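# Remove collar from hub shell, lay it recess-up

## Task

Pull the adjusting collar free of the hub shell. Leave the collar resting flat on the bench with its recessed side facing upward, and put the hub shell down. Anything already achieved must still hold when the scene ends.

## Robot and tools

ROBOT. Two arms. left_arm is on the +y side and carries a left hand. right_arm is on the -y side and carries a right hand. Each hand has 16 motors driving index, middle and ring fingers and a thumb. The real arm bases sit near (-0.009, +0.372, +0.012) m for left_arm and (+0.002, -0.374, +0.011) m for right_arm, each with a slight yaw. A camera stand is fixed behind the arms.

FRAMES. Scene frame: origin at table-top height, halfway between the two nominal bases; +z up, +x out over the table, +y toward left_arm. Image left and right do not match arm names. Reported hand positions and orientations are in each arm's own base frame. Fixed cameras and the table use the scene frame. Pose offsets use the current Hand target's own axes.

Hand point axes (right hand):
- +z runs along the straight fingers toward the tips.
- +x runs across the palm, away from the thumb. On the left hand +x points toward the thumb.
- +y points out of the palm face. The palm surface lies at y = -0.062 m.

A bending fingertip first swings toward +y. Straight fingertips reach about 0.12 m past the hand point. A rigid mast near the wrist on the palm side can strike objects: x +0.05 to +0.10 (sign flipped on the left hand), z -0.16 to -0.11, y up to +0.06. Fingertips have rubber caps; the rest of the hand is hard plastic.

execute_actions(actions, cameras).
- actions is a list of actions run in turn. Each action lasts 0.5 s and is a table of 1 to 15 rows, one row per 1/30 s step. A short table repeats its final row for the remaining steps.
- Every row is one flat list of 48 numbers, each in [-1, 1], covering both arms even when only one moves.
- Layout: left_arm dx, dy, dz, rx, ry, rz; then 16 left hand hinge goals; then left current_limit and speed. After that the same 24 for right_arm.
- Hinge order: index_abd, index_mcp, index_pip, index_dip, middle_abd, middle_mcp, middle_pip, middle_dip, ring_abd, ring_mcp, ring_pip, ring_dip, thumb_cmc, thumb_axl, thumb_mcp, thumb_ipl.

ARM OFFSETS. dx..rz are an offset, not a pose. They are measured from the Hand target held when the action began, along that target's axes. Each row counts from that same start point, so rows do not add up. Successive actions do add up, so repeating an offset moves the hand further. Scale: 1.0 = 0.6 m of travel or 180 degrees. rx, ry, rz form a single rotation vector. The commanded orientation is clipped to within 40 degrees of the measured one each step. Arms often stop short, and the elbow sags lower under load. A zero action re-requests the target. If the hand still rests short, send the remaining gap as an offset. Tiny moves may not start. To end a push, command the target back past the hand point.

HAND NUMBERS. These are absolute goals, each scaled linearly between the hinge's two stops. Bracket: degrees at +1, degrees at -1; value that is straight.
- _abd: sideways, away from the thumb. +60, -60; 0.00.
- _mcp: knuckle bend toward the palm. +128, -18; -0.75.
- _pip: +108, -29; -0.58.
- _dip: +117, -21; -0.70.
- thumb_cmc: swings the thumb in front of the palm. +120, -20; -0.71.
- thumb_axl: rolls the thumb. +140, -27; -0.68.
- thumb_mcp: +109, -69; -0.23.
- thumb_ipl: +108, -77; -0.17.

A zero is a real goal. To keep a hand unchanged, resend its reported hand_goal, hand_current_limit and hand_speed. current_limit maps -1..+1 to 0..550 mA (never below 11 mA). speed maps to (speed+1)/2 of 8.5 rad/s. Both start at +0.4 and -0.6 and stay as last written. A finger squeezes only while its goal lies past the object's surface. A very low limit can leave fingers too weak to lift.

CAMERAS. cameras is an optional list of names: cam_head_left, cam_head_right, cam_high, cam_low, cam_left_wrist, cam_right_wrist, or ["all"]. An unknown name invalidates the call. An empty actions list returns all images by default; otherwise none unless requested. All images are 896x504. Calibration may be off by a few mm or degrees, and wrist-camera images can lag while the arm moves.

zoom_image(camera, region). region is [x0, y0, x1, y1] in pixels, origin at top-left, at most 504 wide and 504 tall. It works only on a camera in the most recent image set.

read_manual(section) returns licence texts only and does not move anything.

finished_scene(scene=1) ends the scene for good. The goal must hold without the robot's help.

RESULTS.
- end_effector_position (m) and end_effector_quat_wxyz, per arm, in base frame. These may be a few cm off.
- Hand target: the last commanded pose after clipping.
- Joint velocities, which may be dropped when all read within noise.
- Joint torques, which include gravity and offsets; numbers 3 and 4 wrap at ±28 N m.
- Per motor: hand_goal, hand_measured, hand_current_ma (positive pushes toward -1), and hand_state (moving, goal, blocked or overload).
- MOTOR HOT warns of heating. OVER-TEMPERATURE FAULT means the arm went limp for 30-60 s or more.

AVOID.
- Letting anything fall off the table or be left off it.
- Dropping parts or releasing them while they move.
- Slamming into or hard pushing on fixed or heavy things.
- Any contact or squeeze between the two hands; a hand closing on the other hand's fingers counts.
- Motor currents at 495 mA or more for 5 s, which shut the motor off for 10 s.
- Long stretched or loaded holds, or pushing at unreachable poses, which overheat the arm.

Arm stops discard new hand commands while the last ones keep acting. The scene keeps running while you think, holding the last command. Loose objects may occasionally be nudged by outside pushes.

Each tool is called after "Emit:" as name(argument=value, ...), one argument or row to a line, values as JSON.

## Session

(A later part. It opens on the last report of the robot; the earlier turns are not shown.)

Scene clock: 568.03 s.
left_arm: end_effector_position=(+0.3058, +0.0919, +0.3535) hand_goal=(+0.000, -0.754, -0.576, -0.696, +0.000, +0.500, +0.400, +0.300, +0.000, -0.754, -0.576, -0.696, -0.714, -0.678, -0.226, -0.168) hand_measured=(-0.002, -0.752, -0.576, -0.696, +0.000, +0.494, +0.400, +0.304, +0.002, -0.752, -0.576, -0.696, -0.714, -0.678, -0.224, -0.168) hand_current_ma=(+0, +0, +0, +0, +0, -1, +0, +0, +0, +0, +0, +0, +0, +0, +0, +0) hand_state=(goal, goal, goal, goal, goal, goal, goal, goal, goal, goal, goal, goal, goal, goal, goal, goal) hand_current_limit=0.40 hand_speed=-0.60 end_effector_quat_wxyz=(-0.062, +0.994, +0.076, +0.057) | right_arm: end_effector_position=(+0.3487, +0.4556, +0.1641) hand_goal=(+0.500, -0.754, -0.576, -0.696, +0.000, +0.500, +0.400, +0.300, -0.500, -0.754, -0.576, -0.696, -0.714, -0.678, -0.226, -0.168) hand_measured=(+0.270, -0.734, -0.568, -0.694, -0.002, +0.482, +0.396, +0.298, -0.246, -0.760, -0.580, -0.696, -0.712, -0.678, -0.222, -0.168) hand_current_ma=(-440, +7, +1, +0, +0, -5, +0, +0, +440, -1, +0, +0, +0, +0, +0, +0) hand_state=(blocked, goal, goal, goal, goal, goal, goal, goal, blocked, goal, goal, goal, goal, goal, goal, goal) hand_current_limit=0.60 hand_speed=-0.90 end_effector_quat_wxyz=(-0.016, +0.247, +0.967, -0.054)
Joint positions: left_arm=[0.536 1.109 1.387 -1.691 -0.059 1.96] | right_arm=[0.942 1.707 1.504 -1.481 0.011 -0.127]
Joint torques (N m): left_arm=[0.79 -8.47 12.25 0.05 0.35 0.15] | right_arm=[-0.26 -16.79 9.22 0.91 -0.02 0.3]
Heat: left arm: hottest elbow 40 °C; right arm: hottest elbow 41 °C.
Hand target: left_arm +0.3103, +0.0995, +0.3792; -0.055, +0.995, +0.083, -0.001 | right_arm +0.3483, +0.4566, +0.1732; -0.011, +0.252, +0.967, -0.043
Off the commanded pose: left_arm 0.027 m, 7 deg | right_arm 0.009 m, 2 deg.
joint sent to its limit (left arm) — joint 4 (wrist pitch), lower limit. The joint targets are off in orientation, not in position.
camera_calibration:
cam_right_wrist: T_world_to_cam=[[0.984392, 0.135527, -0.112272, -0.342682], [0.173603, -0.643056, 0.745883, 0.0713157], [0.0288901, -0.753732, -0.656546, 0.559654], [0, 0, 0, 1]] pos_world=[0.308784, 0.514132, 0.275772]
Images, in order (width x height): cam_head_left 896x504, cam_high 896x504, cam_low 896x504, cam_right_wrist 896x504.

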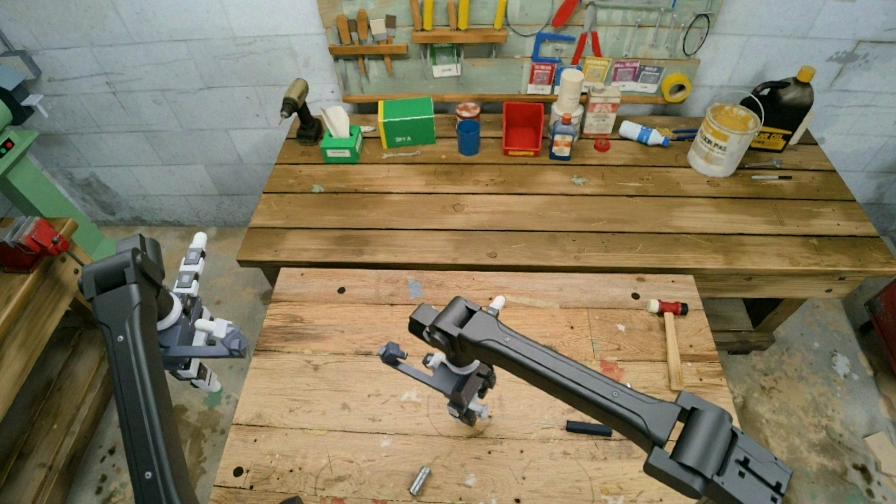

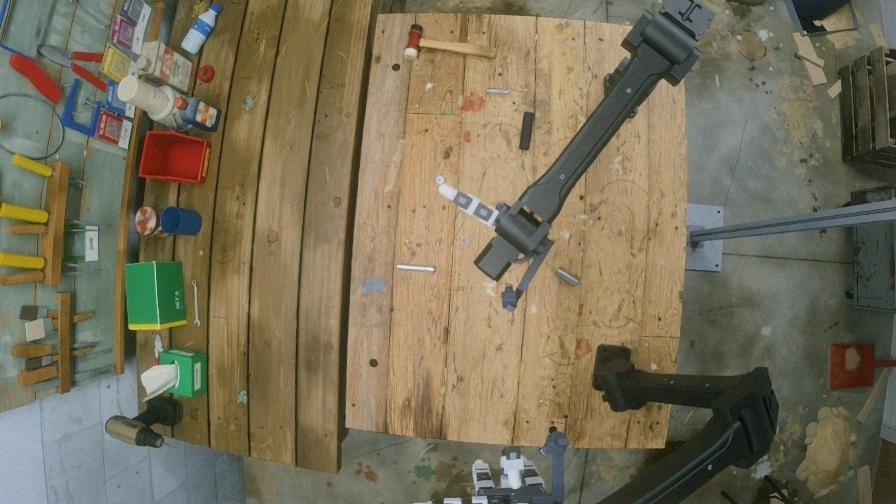

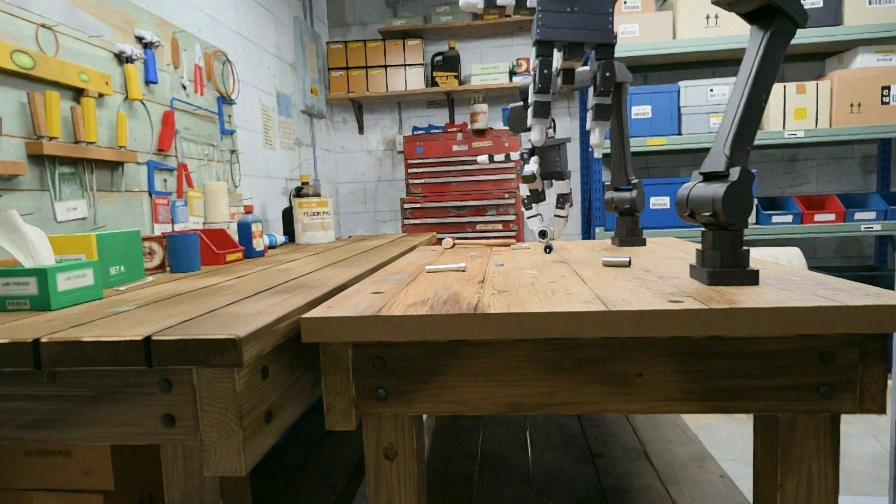

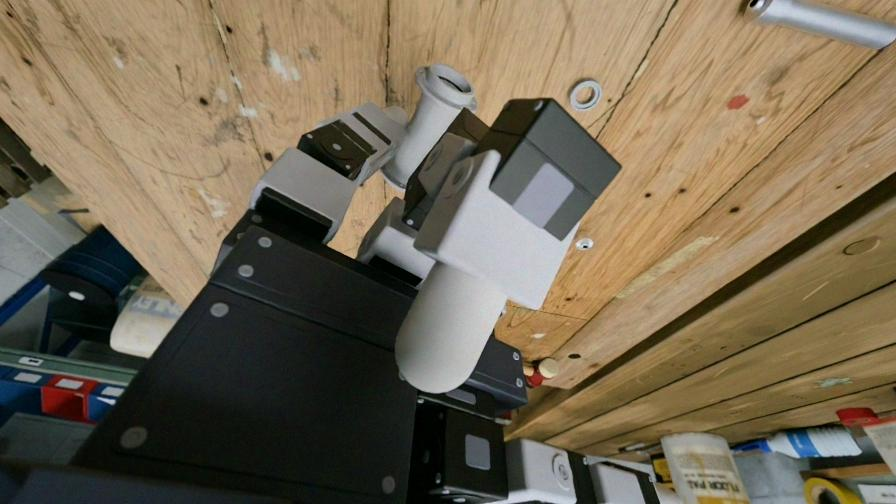

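Emit:
execute_actions(
  actions=[
    [[0,0,0,0,0,0,0,-0.754,-0.576,-0.696,0,0.5,0.4,0.3,0,-0.754,-0.576,-0.696,-0.714,-0.678,-0.226,-0.168,0.4,-0.6,0,0,0.025,0,0,0,0.5,-0.754,-0.576,-0.696,0,0.5,0.4,0.3,-0.5,-0.754,-0.576,-0.696,-0.714,-0.678,-0.226,-0.168,0.6,-0.9],[0,0,0,0,0,0,0,-0.754,-0.576,-0.696,0,0.5,0.4,0.3,0,-0.754,-0.576,-0.696,-0.714,-0.678,-0.226,-0.168,0.4,-0.6,0,0,0.055,0,0,0,0.5,-0.754,-0.576,-0.696,0,0.5,0.4,0.3,-0.5,-0.754,-0.576,-0.696,-0.714,-0.678,-0.226,-0.168,0.6,-0.9]],
  ],
  cameras=["cam_low", "cam_head_left"],
)

Emit:
zoom_image(
  camera="cam_low",
  region=[480, 180, 600, 280],
)

Emit:
zoom_image(
  camera="cam_head_left",
  region=[420, 340, 540, 440],
)

Scene clock: 587.23 s.
left_arm: end_effector_position=(+0.3058, +0.0919, +0.3535) hand_goal=(+0.000, -0.754, -0.576, -0.696, +0.000, +0.500, +0.400, +0.300, +0.000, -0.754, -0.576, -0.696, -0.714, -0.678, -0.226, -0.168) hand_measured=(-0.002, -0.752, -0.576, -0.696, +0.000, +0.494, +0.400, +0.304, +0.002, -0.752, -0.576, -0.696, -0.714, -0.678, -0.224, -0.168) hand_current_ma=(+0, +0, +0, +0, +0, -1, +0, +0, +0, +0, +0, +0, +0, +0, +0, +0) hand_state=(goal, goal, goal, goal, goal, goal, goal, goal, goal, goal, goal, goal, goal, goal, goal, goal) hand_current_limit=0.40 hand_speed=-0.60 end_effector_quat_wxyz=(-0.062, +0.994, +0.076, +0.057) | right_arm: end_effector_position=(+0.3455, +0.4512, +0.1379) hand_goal=(+0.500, -0.754, -0.576, -0.696, +0.000, +0.500, +0.400, +0.300, -0.500, -0.754, -0.576, -0.696, -0.714, -0.678, -0.226, -0.168) hand_measured=(+0.270, -0.734, -0.568, -0.694, -0.002, +0.482, +0.396, +0.298, -0.246, -0.760, -0.580, -0.696, -0.712, -0.678, -0.222, -0.168) hand_current_ma=(-440, +7, +1, +0, +0, -5, +0, +0, +440, -1, +0, +0, +0, +0, +0, +0) hand_state=(blocked, goal, goal, goal, goal, goal, goal, goal, blocked, goal, goal, goal, goal, goal, goal, goal) hand_current_limit=0.60 hand_speed=-0.90 end_effector_quat_wxyz=(-0.014, +0.248, +0.967, -0.049)
Joint positions: left_arm=[0.536 1.109 1.387 -1.691 -0.059 1.96] | right_arm=[0.942 1.703 1.427 -1.396 0.011 -0.126]
Joint torques (N m): left_arm=[0.85 -8.47 12.23 0.05 0.35 0.15] | right_arm=[0.03 -15.33 9.4 0.87 -0.03 0.23]
Heat: left arm: hottest elbow 42 °C; right arm: hottest elbow 39 °C.
Hand target: left_arm +0.3103, +0.0995, +0.3792; -0.055, +0.995, +0.083, -0.001 | right_arm +0.3468, +0.4540, +0.1403; -0.011, +0.252, +0.967, -0.043
Off the commanded pose: left_arm 0.027 m, 7 deg | right_arm 0.004 m, 1 deg.
joint sent to its limit (left arm) — joint 4 (wrist pitch), lower limit. The joint targets are off in orientation, not in position.
Images, in order (width x height): cam_head_left 896x504, cam_low 896x504.

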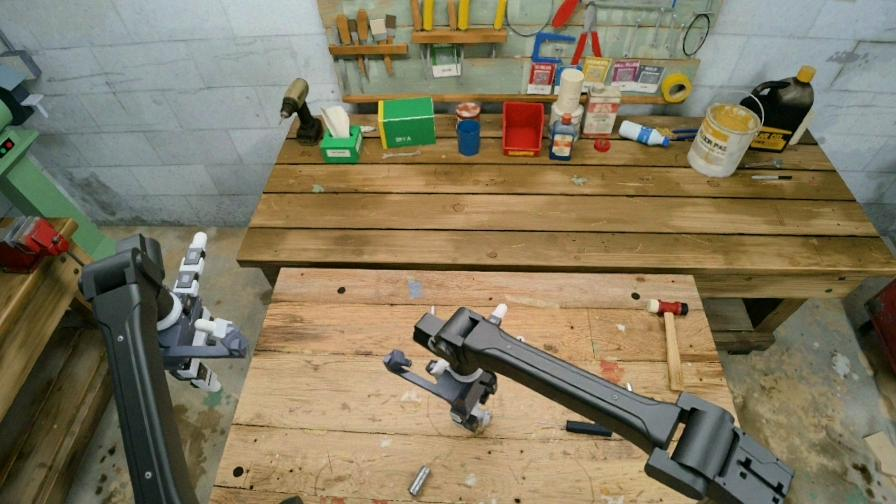

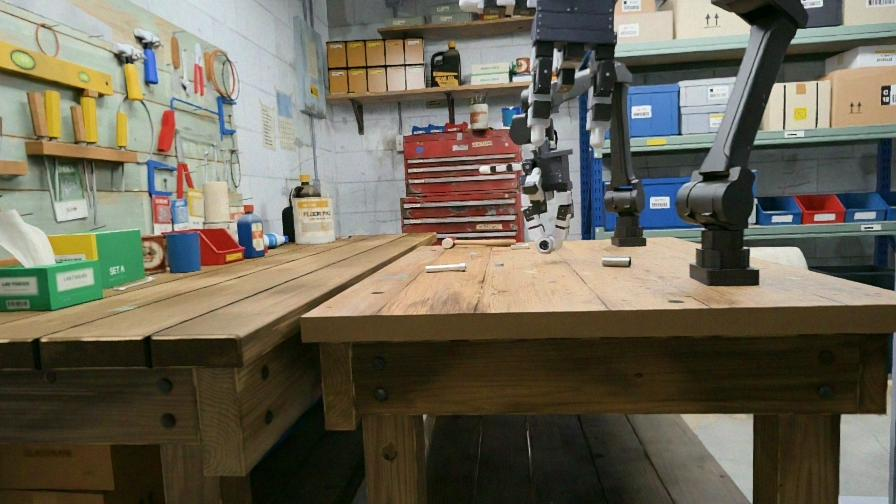

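Scaled by 4.200 from the camera's 896x504 image, which has a finer 1280x720 frame.

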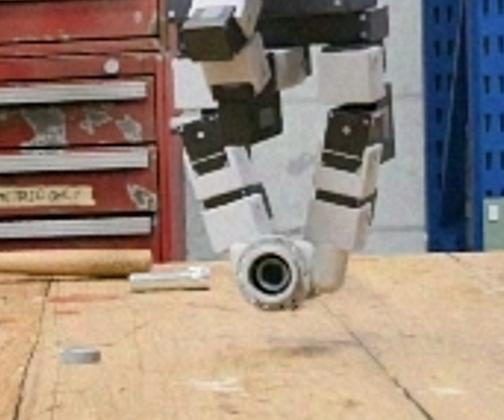

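Scaled by 4.200 from the camera's 896x504 image, which has a finer 1280x720 frame.

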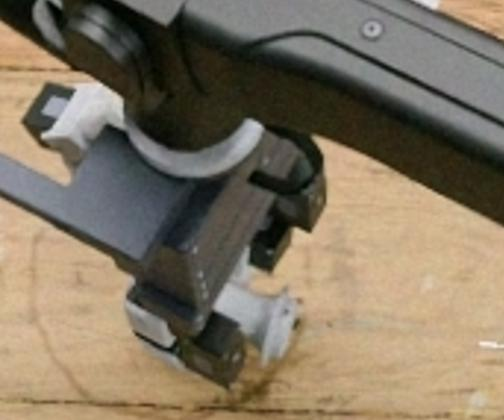

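Emit:
execute_actions(
  actions=[
    [[0,0,0,0,0,0,0,-0.754,-0.576,-0.696,0,0.5,0.4,0.3,0,-0.754,-0.576,-0.696,-0.714,-0.678,-0.226,-0.168,0.4,-0.6,0,0,0.015,0,0,0,0.5,-0.754,-0.576,-0.696,0,0.5,0.4,0.3,-0.5,-0.754,-0.576,-0.696,-0.714,-0.678,-0.226,-0.168,0.6,-0.9],[0,0,0,0,0,0,0,-0.754,-0.576,-0.696,0,0.5,0.4,0.3,0,-0.754,-0.576,-0.696,-0.714,-0.678,-0.226,-0.168,0.4,-0.6,0,0,0.03,0,0,0,0.5,-0.754,-0.576,-0.696,0,0.5,0.4,0.3,-0.5,-0.754,-0.576,-0.696,-0.714,-0.678,-0.226,-0.168,0.6,-0.9]],
  ],
  cameras=["cam_low"],
)

Emit:
zoom_image(
  camera="cam_low",
  region=[500, 200, 590, 270],
)

Scene clock: 594.03 s.
left_arm: end_effector_position=(+0.3058, +0.0919, +0.3535) hand_goal=(+0.000, -0.754, -0.576, -0.696, +0.000, +0.500, +0.400, +0.300, +0.000, -0.754, -0.576, -0.696, -0.714, -0.678, -0.226, -0.168) hand_measured=(-0.002, -0.752, -0.576, -0.696, +0.000, +0.494, +0.400, +0.304, +0.002, -0.752, -0.576, -0.696, -0.714, -0.678, -0.224, -0.168) hand_current_ma=(+0, +0, +0, +0, +0, -1, +0, +0, +0, +0, +0, +0, +0, +0, +0, +0) hand_state=(goal, goal, goal, goal, goal, goal, goal, goal, goal, goal, goal, goal, goal, goal, goal, goal) hand_current_limit=0.40 hand_speed=-0.60 end_effector_quat_wxyz=(-0.062, +0.994, +0.076, +0.057) | right_arm: end_effector_position=(+0.3449, +0.4504, +0.1260) hand_goal=(+0.500, -0.754, -0.576, -0.696, +0.000, +0.500, +0.400, +0.300, -0.500, -0.754, -0.576, -0.696, -0.714, -0.678, -0.226, -0.168) hand_measured=(+0.270, -0.734, -0.568, -0.694, -0.002, +0.482, +0.396, +0.298, -0.246, -0.760, -0.580, -0.696, -0.712, -0.678, -0.222, -0.168) hand_current_ma=(-440, +7, +1, +0, +0, -5, +0, +0, +440, -1, +0, +0, +0, +0, +0, +0) hand_state=(blocked, goal, goal, goal, goal, goal, goal, goal, blocked, goal, goal, goal, goal, goal, goal, goal) hand_current_limit=0.60 hand_speed=-0.90 end_effector_quat_wxyz=(-0.012, +0.248, +0.968, -0.044)
Joint positions: left_arm=[0.536 1.109 1.387 -1.691 -0.059 1.96] | right_arm=[0.942 1.703 1.392 -1.35 0.011 -0.126]
Joint torques (N m): left_arm=[0.91 -8.41 12.25 0.06 0.35 0.14] | right_arm=[-0.67 -14.04 9.26 0.9 -0.05 0.22]
Heat: left arm: hottest elbow 43 °C; right arm: hottest elbow 39 °C.
Hand target: left_arm +0.3103, +0.0995, +0.3792; -0.055, +0.995, +0.083, -0.001 | right_arm +0.3461, +0.4526, +0.1224; -0.011, +0.252, +0.967, -0.043
Off the commanded pose: left_arm 0.027 m, 7 deg | right_arm 0.004 m, 0 deg.
joint sent to its limit (left arm) — joint 4 (wrist pitch), lower limit. The joint targets are off in orientation, not in position.
Images, in order (width x height): cam_low 896x504.

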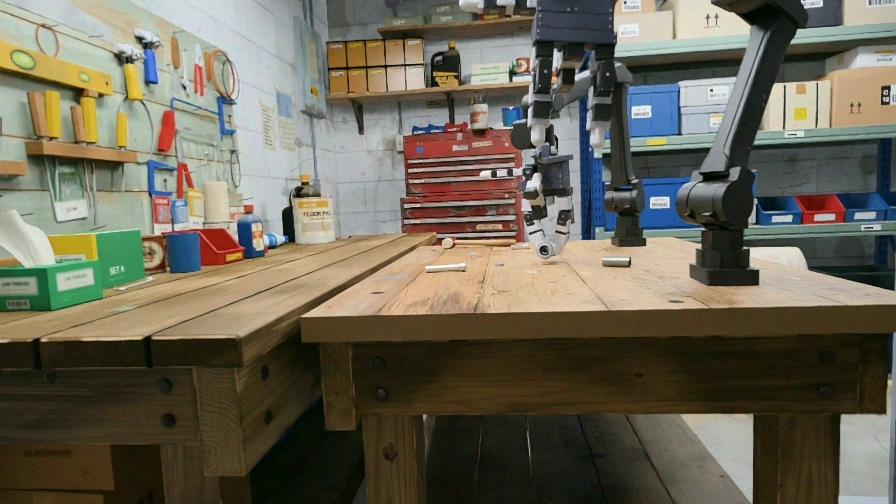

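Scaled by 5.600 from the camera's 896x504 image, which has a finer 1280x720 frame.

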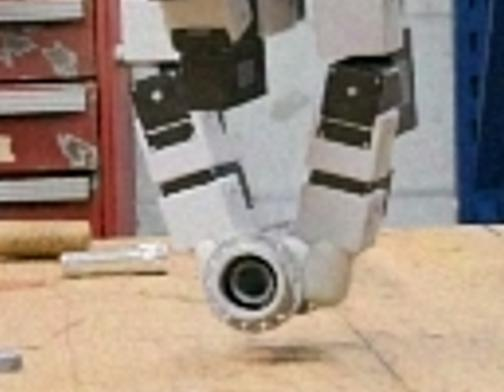

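Emit:
execute_actions(
  actions=[
    [[0,0,0,0,0,0,0,-0.754,-0.576,-0.696,0,0.5,0.4,0.3,0,-0.754,-0.576,-0.696,-0.714,-0.678,-0.226,-0.168,0.4,-0.6,0,0,0.02,0,0,0,0.5,-0.754,-0.576,-0.696,0,0.5,0.4,0.3,-0.5,-0.754,-0.576,-0.696,-0.714,-0.678,-0.226,-0.168,0.6,-0.9]],
  ],
  cameras=["cam_low"],
)

Emit:
zoom_image(
  camera="cam_low",
  region=[500, 200, 590, 270],
)

Scene clock: 600.97 s.
left_arm: end_effector_position=(+0.3058, +0.0919, +0.3535) hand_goal=(+0.000, -0.754, -0.576, -0.696, +0.000, +0.500, +0.400, +0.300, +0.000, -0.754, -0.576, -0.696, -0.714, -0.678, -0.226, -0.168) hand_measured=(-0.002, -0.752, -0.576, -0.696, +0.000, +0.494, +0.400, +0.304, +0.002, -0.752, -0.576, -0.696, -0.714, -0.678, -0.224, -0.168) hand_current_ma=(+0, +0, +0, +0, +0, -1, +0, +0, +0, +0, +0, +0, +0, +0, +0, +0) hand_state=(goal, goal, goal, goal, goal, goal, goal, goal, goal, goal, goal, goal, goal, goal, goal, goal) hand_current_limit=0.40 hand_speed=-0.60 end_effector_quat_wxyz=(-0.062, +0.994, +0.076, +0.057) | right_arm: end_effector_position=(+0.3445, +0.4498, +0.1183) hand_goal=(+0.500, -0.754, -0.576, -0.696, +0.000, +0.500, +0.400, +0.300, -0.500, -0.754, -0.576, -0.696, -0.714, -0.678, -0.226, -0.168) hand_measured=(+0.270, -0.734, -0.568, -0.694, -0.002, +0.482, +0.396, +0.298, -0.246, -0.760, -0.580, -0.696, -0.712, -0.678, -0.222, -0.168) hand_current_ma=(-440, +7, +1, +0, +0, -5, +0, +0, +440, -1, +0, +0, +0, +0, +0, +0) hand_state=(blocked, goal, goal, goal, goal, goal, goal, goal, blocked, goal, goal, goal, goal, goal, goal, goal) hand_current_limit=0.60 hand_speed=-0.90 end_effector_quat_wxyz=(-0.010, +0.248, +0.968, -0.040)
Joint positions: left_arm=[0.536 1.109 1.387 -1.691 -0.059 1.96] | right_arm=[0.942 1.703 1.369 -1.32 0.011 -0.126]
Joint torques (N m): left_arm=[0.79 -8.47 12.25 0.06 0.35 0.15] | right_arm=[0.21 -13.68 9.22 1.02 -0.01 0.23]
Heat: left arm: hottest elbow 43 °C; right arm: hottest elbow 38 °C.
Hand target: left_arm +0.3103, +0.0995, +0.3792; -0.055, +0.995, +0.083, -0.001 | right_arm +0.3456, +0.4517, +0.1105; -0.011, +0.252, +0.967, -0.043
Off the commanded pose: left_arm 0.027 m, 7 deg | right_arm 0.008 m, 1 deg.
joint sent to its limit (left arm) — joint 4 (wrist pitch), lower limit. The joint targets are off in orientation, not in position.
Images, in order (width x height): cam_low 896x504.

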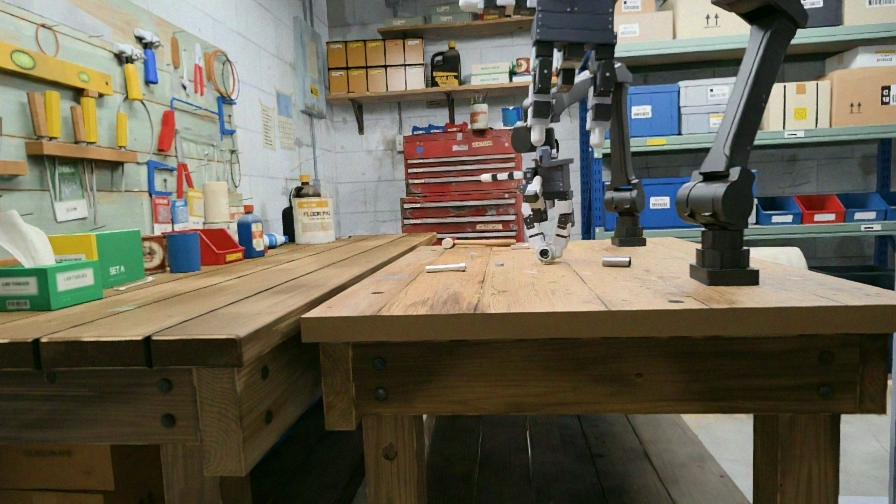

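Scaled by 5.600 from the camera's 896x504 image, which has a finer 1280x720 frame.

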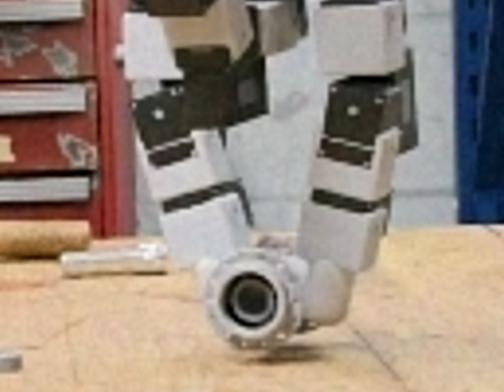

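Emit:
execute_actions(
  actions=[
    [[0,0,0,0,0,0,0,-0.754,-0.576,-0.696,0,0.5,0.4,0.3,0,-0.754,-0.576,-0.696,-0.714,-0.678,-0.226,-0.168,0.4,-0.6,0,0,0.013,0,0,0,0.5,-0.754,-0.576,-0.696,0,0.5,0.4,0.3,-0.5,-0.754,-0.576,-0.696,-0.714,-0.678,-0.226,-0.168,0.6,-0.9]],
  ],
  cameras=["cam_low"],
)

Emit:
zoom_image(
  camera="cam_low",
  region=[500, 200, 590, 270],
)

Scene clock: 605.97 s.
left_arm: end_effector_position=(+0.3058, +0.0919, +0.3535) hand_goal=(+0.000, -0.754, -0.576, -0.696, +0.000, +0.500, +0.400, +0.300, +0.000, -0.754, -0.576, -0.696, -0.714, -0.678, -0.226, -0.168) hand_measured=(-0.002, -0.752, -0.576, -0.696, +0.000, +0.494, +0.400, +0.304, +0.002, -0.752, -0.576, -0.696, -0.714, -0.678, -0.224, -0.168) hand_current_ma=(+0, +0, +0, +0, +0, -1, +0, +0, +0, +0, +0, +0, +0, +0, +0, +0) hand_state=(goal, goal, goal, goal, goal, goal, goal, goal, goal, goal, goal, goal, goal, goal, goal, goal) hand_current_limit=0.40 hand_speed=-0.60 end_effector_quat_wxyz=(-0.062, +0.994, +0.076, +0.057) | right_arm: end_effector_position=(+0.3443, +0.4495, +0.1141) hand_goal=(+0.500, -0.754, -0.576, -0.696, +0.000, +0.500, +0.400, +0.300, -0.500, -0.754, -0.576, -0.696, -0.714, -0.678, -0.226, -0.168) hand_measured=(+0.270, -0.734, -0.568, -0.694, -0.002, +0.482, +0.396, +0.298, -0.246, -0.760, -0.580, -0.696, -0.712, -0.678, -0.222, -0.168) hand_current_ma=(-440, +7, +1, +0, +0, -5, +0, +0, +440, -1, +0, +0, +0, +0, +0, +0) hand_state=(blocked, goal, goal, goal, goal, goal, goal, goal, blocked, goal, goal, goal, goal, goal, goal, goal) hand_current_limit=0.60 hand_speed=-0.90 end_effector_quat_wxyz=(-0.009, +0.248, +0.968, -0.038)
Joint positions: left_arm=[0.536 1.109 1.387 -1.691 -0.059 1.96] | right_arm=[0.942 1.703 1.357 -1.302 0.011 -0.126]
Joint torques (N m): left_arm=[0.85 -8.53 12.25 0.06 0.35 0.14] | right_arm=[-0.26 -13.22 8.88 1.09 -0.02 0.19]
Heat: left arm: hottest elbow 43 °C; right arm: hottest elbow 38 °C.
Hand target: left_arm +0.3103, +0.0995, +0.3792; -0.055, +0.995, +0.083, -0.001 | right_arm +0.3453, +0.4511, +0.1028; -0.011, +0.252, +0.967, -0.043
Off the commanded pose: left_arm 0.027 m, 7 deg | right_arm 0.012 m, 1 deg.
joint sent to its limit (left arm) — joint 4 (wrist pitch), lower limit. The joint targets are off in orientation, not in position.
Images, in order (width x height): cam_low 896x504.

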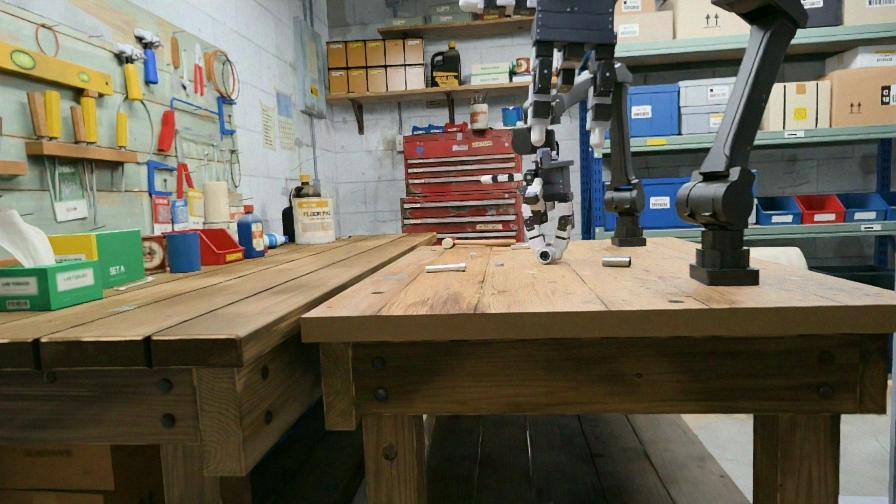

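Scaled by 5.600 from the camera's 896x504 image, which has a finer 1280x720 frame.

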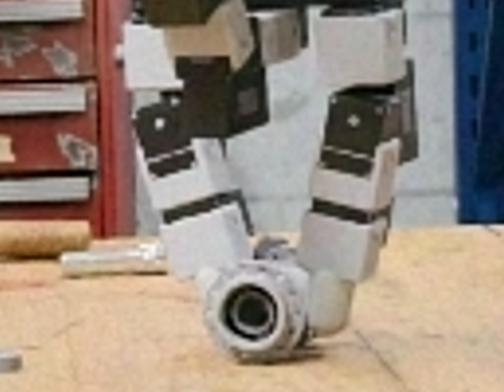

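Emit:
execute_actions(
  actions=[
    [[0,0,0,0,0,0,0,-0.754,-0.576,-0.696,0,0.5,0.4,0.3,0,-0.754,-0.576,-0.696,-0.714,-0.678,-0.226,-0.168,0.4,-0.6,0,0,0.004,0,0,0,0.2,-0.754,-0.576,-0.696,0,0.5,0.4,0.3,-0.2,-0.754,-0.576,-0.696,-0.714,-0.678,-0.226,-0.168,0.4,-0.95]],
    [[0,0,0,0,0,0,0,-0.754,-0.576,-0.696,0,0.5,0.4,0.3,0,-0.754,-0.576,-0.696,-0.714,-0.678,-0.226,-0.168,0.4,-0.6,0,0,0,0,0,0,0.15,-0.754,-0.576,-0.696,0,0.5,0.4,0.3,-0.15,-0.754,-0.576,-0.696,-0.714,-0.678,-0.226,-0.168,0.4,-0.95]],
  ],
  cameras=["cam_low", "cam_right_wrist"],
)

Emit:
zoom_image(
  camera="cam_low",
  region=[500, 200, 590, 270],
)

Scene clock: 612.83 s.
left_arm: end_effector_position=(+0.3058, +0.0919, +0.3535) hand_goal=(+0.000, -0.754, -0.576, -0.696, +0.000, +0.500, +0.400, +0.300, +0.000, -0.754, -0.576, -0.696, -0.714, -0.678, -0.226, -0.168) hand_measured=(-0.002, -0.752, -0.576, -0.696, +0.000, +0.494, +0.400, +0.304, +0.002, -0.752, -0.576, -0.696, -0.714, -0.678, -0.224, -0.168) hand_current_ma=(+0, +0, +0, +0, +0, -1, +0, +0, +0, +0, +0, +0, +0, +0, +0, +0) hand_state=(goal, goal, goal, goal, goal, goal, goal, goal, goal, goal, goal, goal, goal, goal, goal, goal) hand_current_limit=0.40 hand_speed=-0.60 end_effector_quat_wxyz=(-0.062, +0.994, +0.076, +0.057) | right_arm: end_effector_position=(+0.3454, +0.4510, +0.1146) hand_goal=(+0.150, -0.754, -0.576, -0.696, +0.000, +0.500, +0.400, +0.300, -0.150, -0.754, -0.576, -0.696, -0.714, -0.678, -0.226, -0.168) hand_measured=(+0.152, -0.746, -0.572, -0.694, -0.002, +0.482, +0.396, +0.298, -0.152, -0.754, -0.578, -0.698, -0.712, -0.678, -0.222, -0.168) hand_current_ma=(+0, +1, +0, +0, +0, -5, +0, +0, +0, +0, +0, +0, +0, +0, +0, +0) hand_state=(goal, goal, goal, goal, goal, goal, goal, goal, goal, goal, goal, goal, goal, goal, goal, goal) hand_current_limit=0.40 hand_speed=-0.95 end_effector_quat_wxyz=(-0.008, +0.248, +0.968, -0.035)
Joint positions: left_arm=[0.536 1.109 1.387 -1.691 -0.059 1.96] | right_arm=[0.942 1.703 1.357 -1.295 0.011 -0.126]
Joint torques (N m): left_arm=[0.85 -8.47 12.27 0.05 0.35 0.14] | right_arm=[-0.32 -12.92 8.5 1.1 -0.02 0.22]
Heat: left arm: hottest elbow 44 °C; right arm: hottest elbow 37 °C.
Hand target: left_arm +0.3103, +0.0995, +0.3792; -0.055, +0.995, +0.083, -0.001 | right_arm +0.3452, +0.4509, +0.1004; -0.011, +0.252, +0.967, -0.043
Off the commanded pose: left_arm 0.027 m, 7 deg | right_arm 0.014 m, 1 deg.
joint sent to its limit (left arm) — joint 4 (wrist pitch), lower limit. The joint targets are off in orientation, not in position.
camera_calibration:
cam_right_wrist: T_world_to_cam=[[0.986924, 0.138119, -0.0830885, -0.349812], [0.154789, -0.66837, 0.727545, 0.125898], [0.0449541, -0.730893, -0.68101, 0.510767], [0, 0, 0, 1]] pos_world=[0.302789, 0.505779, 0.227176]
Images, in order (width x height): cam_low 896x504, cam_right_wrist 896x504.

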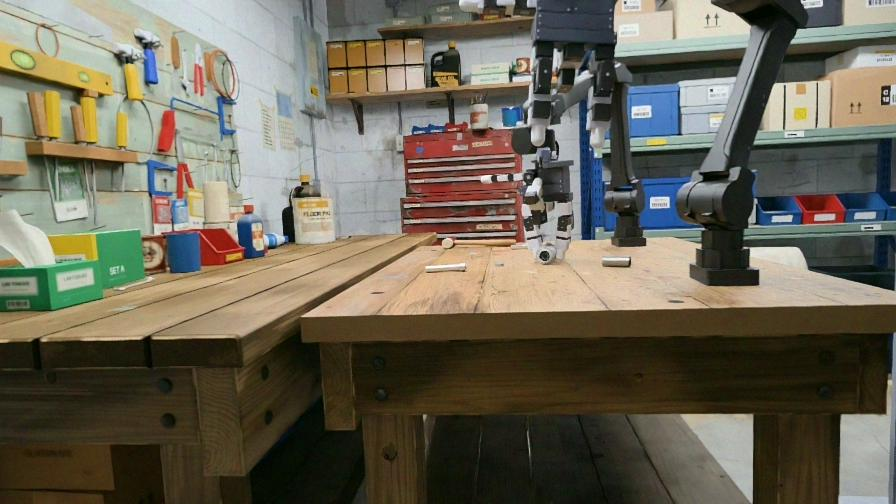

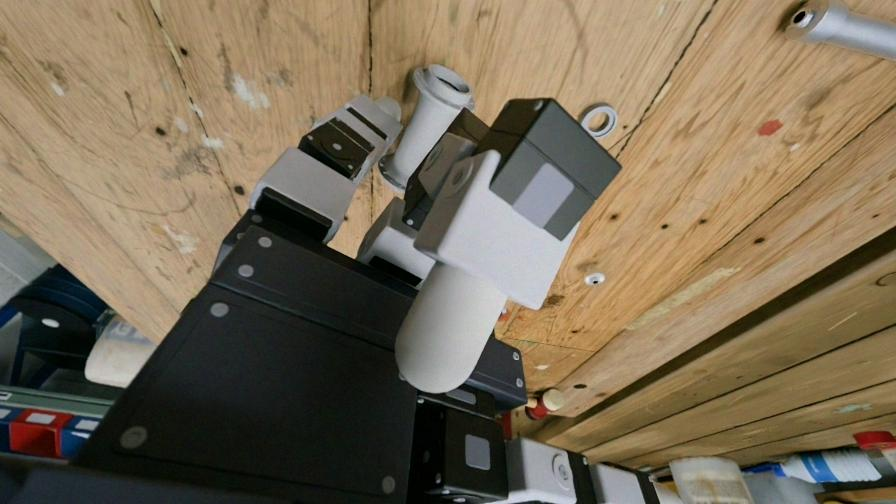

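Scaled by 5.600 from the camera's 896x504 image, which has a finer 1280x720 frame.

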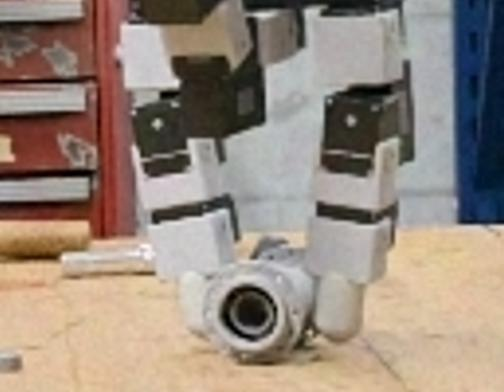

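Emit:
zoom_image(
  camera="cam_right_wrist",
  region=[570, 90, 630, 145],
)

Scaled by 8.400 from the camera's 896x504 image, which has a finer 1280x720 frame.

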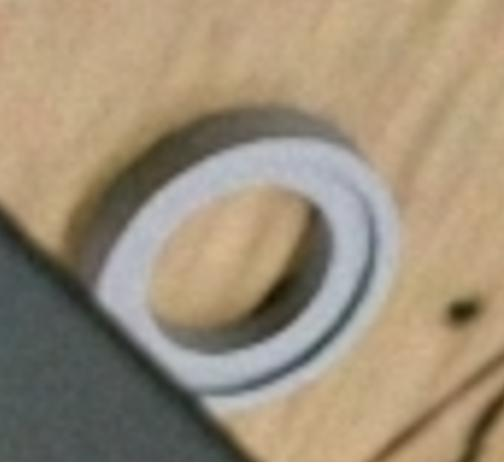

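Emit:
execute_actions(
  actions=[
    [[0,0,0,0,0,0,0,-0.754,-0.576,-0.696,0,0.5,0.4,0.3,0,-0.754,-0.576,-0.696,-0.714,-0.678,-0.226,-0.168,0.4,-0.6,0,0,0,0,0,0,-0.12,-0.754,-0.576,-0.696,0,0.5,0.4,0.3,0.12,-0.754,-0.576,-0.696,-0.714,-0.678,-0.226,-0.168,0.4,-0.85]],
    [[0,0,0,0,0,0,0,-0.754,-0.576,-0.696,0,0.5,0.4,0.3,0,-0.754,-0.576,-0.696,-0.714,-0.678,-0.226,-0.168,0.4,-0.6,0,0,0,0,0,0,-0.12,-0.754,-0.576,-0.696,0,0.5,0.4,0.3,0.12,-0.754,-0.576,-0.696,-0.714,-0.678,-0.226,-0.168,0.4,-0.85]],
    [[0,0,0,0,0,0,0,-0.754,-0.576,-0.696,0,0.5,0.4,0.3,0,-0.754,-0.576,-0.696,-0.714,-0.678,-0.226,-0.168,0.4,-0.6,0,-0.006,-0.07,0,0,0,-0.12,-0.754,-0.576,-0.696,0,0.5,0.4,0.3,0.12,-0.754,-0.576,-0.696,-0.714,-0.678,-0.226,-0.168,0.4,-0.85]],
    [[0,0,0,0,0,0,0,-0.754,-0.576,-0.696,0,0.5,0.4,0.3,0,-0.754,-0.576,-0.696,-0.714,-0.678,-0.226,-0.168,0.4,-0.6,0,-0.012,-0.12,0,0,0,-0.12,-0.754,-0.576,-0.696,0,0.5,0.4,0.3,0.12,-0.754,-0.576,-0.696,-0.714,-0.678,-0.226,-0.168,0.4,-0.85]],
  ],
  cameras=["cam_low", "cam_right_wrist", "cam_head_left", "cam_high"],
)

Emit:
zoom_image(
  camera="cam_right_wrist",
  region=[400, 40, 640, 160],
)

Emit:
zoom_image(
  camera="cam_head_left",
  region=[430, 350, 510, 430],
)

Scene clock: 633.47 s.
left_arm: end_effector_position=(+0.3058, +0.0919, +0.3535) hand_goal=(+0.000, -0.754, -0.576, -0.696, +0.000, +0.500, +0.400, +0.300, +0.000, -0.754, -0.576, -0.696, -0.714, -0.678, -0.226, -0.168) hand_measured=(-0.002, -0.752, -0.576, -0.696, +0.000, +0.494, +0.400, +0.304, +0.002, -0.752, -0.576, -0.696, -0.714, -0.678, -0.224, -0.168) hand_current_ma=(+0, +0, +0, +0, +0, -1, +0, +0, +0, +0, +0, +0, +0, +0, +0, +0) hand_state=(goal, goal, goal, goal, goal, goal, goal, goal, goal, goal, goal, goal, goal, goal, goal, goal) hand_current_limit=0.40 hand_speed=-0.60 end_effector_quat_wxyz=(-0.062, +0.994, +0.076, +0.057) | right_arm: end_effector_position=(+0.3396, +0.4430, +0.2101) hand_goal=(-0.120, -0.754, -0.576, -0.696, +0.000, +0.500, +0.400, +0.300, +0.120, -0.754, -0.576, -0.696, -0.714, -0.678, -0.226, -0.168) hand_measured=(-0.116, -0.748, -0.572, -0.694, -0.002, +0.482, +0.396, +0.298, +0.116, -0.752, -0.578, -0.698, -0.712, -0.678, -0.222, -0.168) hand_current_ma=(+0, +1, +0, +0, +0, -5, +0, +0, +0, +0, +0, +0, +0, +0, +0, +0) hand_state=(goal, goal, goal, goal, goal, goal, goal, goal, goal, goal, goal, goal, goal, goal, goal, goal) hand_current_limit=0.40 hand_speed=-0.85 end_effector_quat_wxyz=(-0.012, +0.248, +0.968, -0.045)
Joint positions: left_arm=[0.536 1.109 1.387 -1.691 -0.059 1.96] | right_arm=[0.942 1.636 1.532 -1.56 0.011 -0.126]
Joint torques (N m): left_arm=[0.85 -8.47 12.25 0.06 0.35 0.15] | right_arm=[-0.5 -12.92 12.57 0.08 0.01 0.23]
Heat: left arm: hottest elbow 45 °C; right arm: hottest elbow 35 °C.
Hand target: left_arm +0.3103, +0.0995, +0.3792; -0.055, +0.995, +0.083, -0.001 | right_arm +0.3448, +0.4504, +0.2149; -0.011, +0.252, +0.967, -0.043
Off the commanded pose: left_arm 0.027 m, 7 deg | right_arm 0.010 m, 1 deg.
joint sent to its limit (left arm) — joint 4 (wrist pitch), lower limit. The joint targets are off in orientation, not in position.
camera_calibration:
cam_right_wrist: T_world_to_cam=[[0.9857, 0.136462, -0.0988656, -0.33051], [0.164639, -0.654819, 0.737635, 0.040459], [0.0359198, -0.743364, -0.667922, 0.576035], [0, 0, 0, 1]] pos_world=[0.298432, 0.499799, 0.322227]
Images, in order (width x height): cam_head_left 896x504, cam_high 896x504, cam_low 896x504, cam_right_wrist 896x504.

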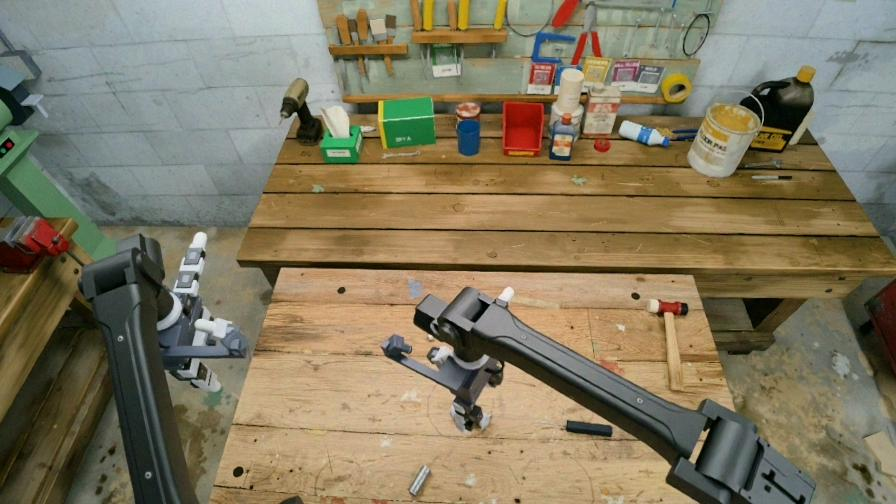

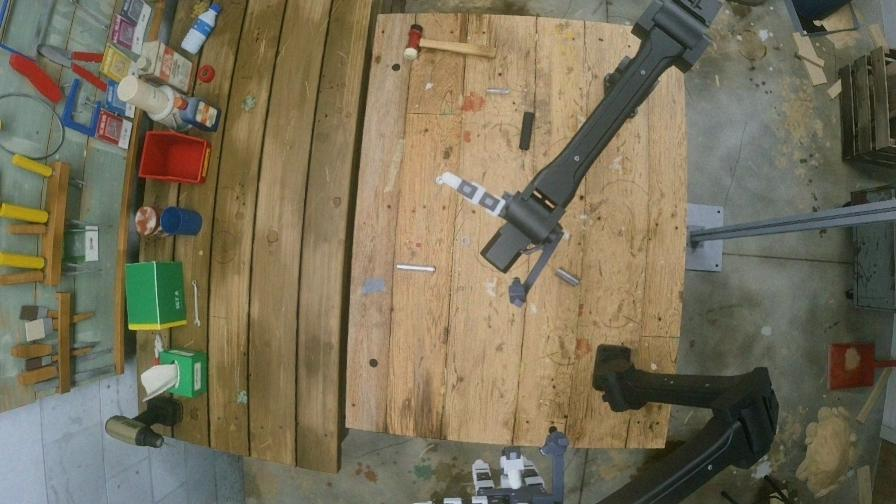

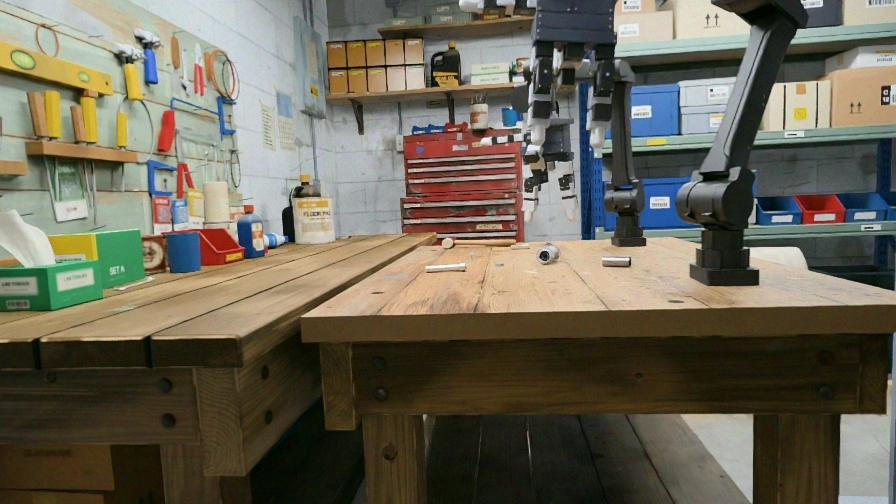

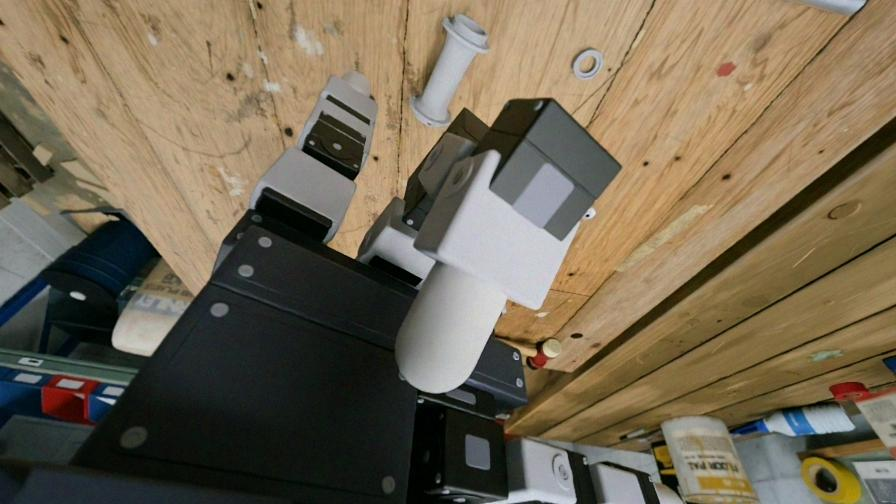

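Scaled by 2.100 from the camera's 896x504 image, which has a finer 1280x720 frame.

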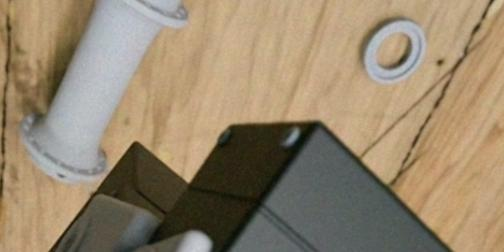

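Scaled by 6.300 from the camera's 896x504 image, which has a finer 1280x720 frame.

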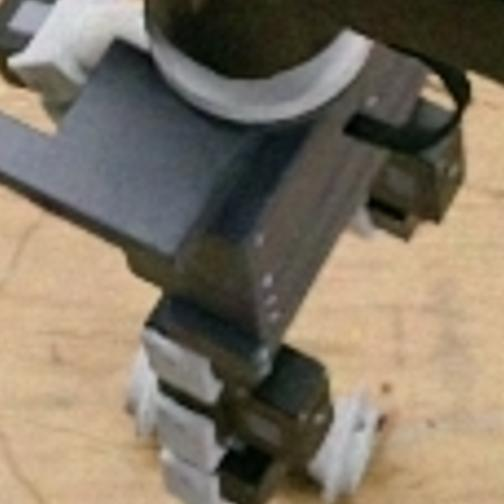

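Emit:
zoom_image(
  camera="cam_right_wrist",
  region=[565, 40, 615, 90],
)

Scaled by 10.080 from the camera's 896x504 image, which has a finer 1280x720 frame.

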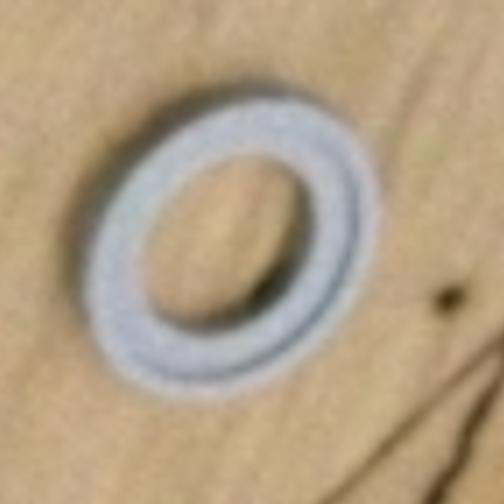

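Emit:
zoom_image(
  camera="cam_high",
  region=[455, 231, 475, 251],
)

Emit:
zoom_image(
  camera="cam_low",
  region=[484, 252, 514, 276],
)

Scaled by 25.200 from the camera's 896x504 image, which has a finer 1280x720 frame.

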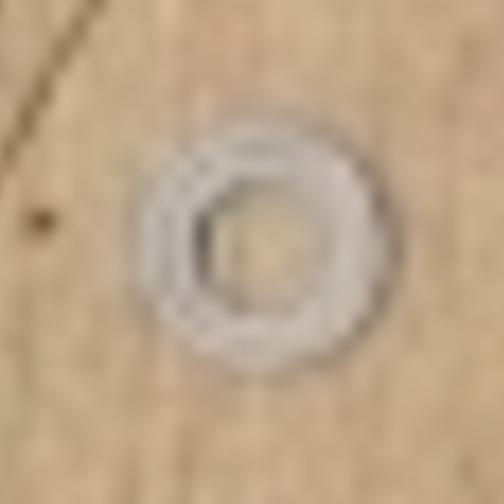

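Scaled by 16.800 from the camera's 896x504 image, which has a finer 1280x720 frame.

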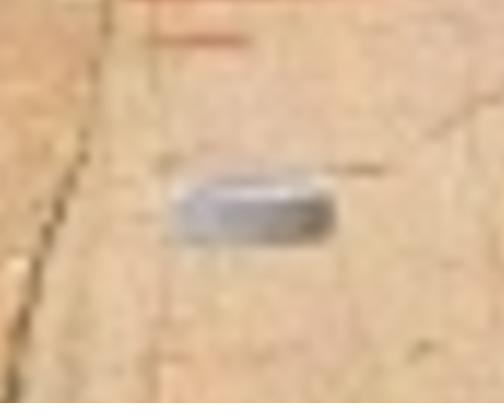

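Emit:
finished_scene(
  scene=1,
)

The scene is finished: the task was done.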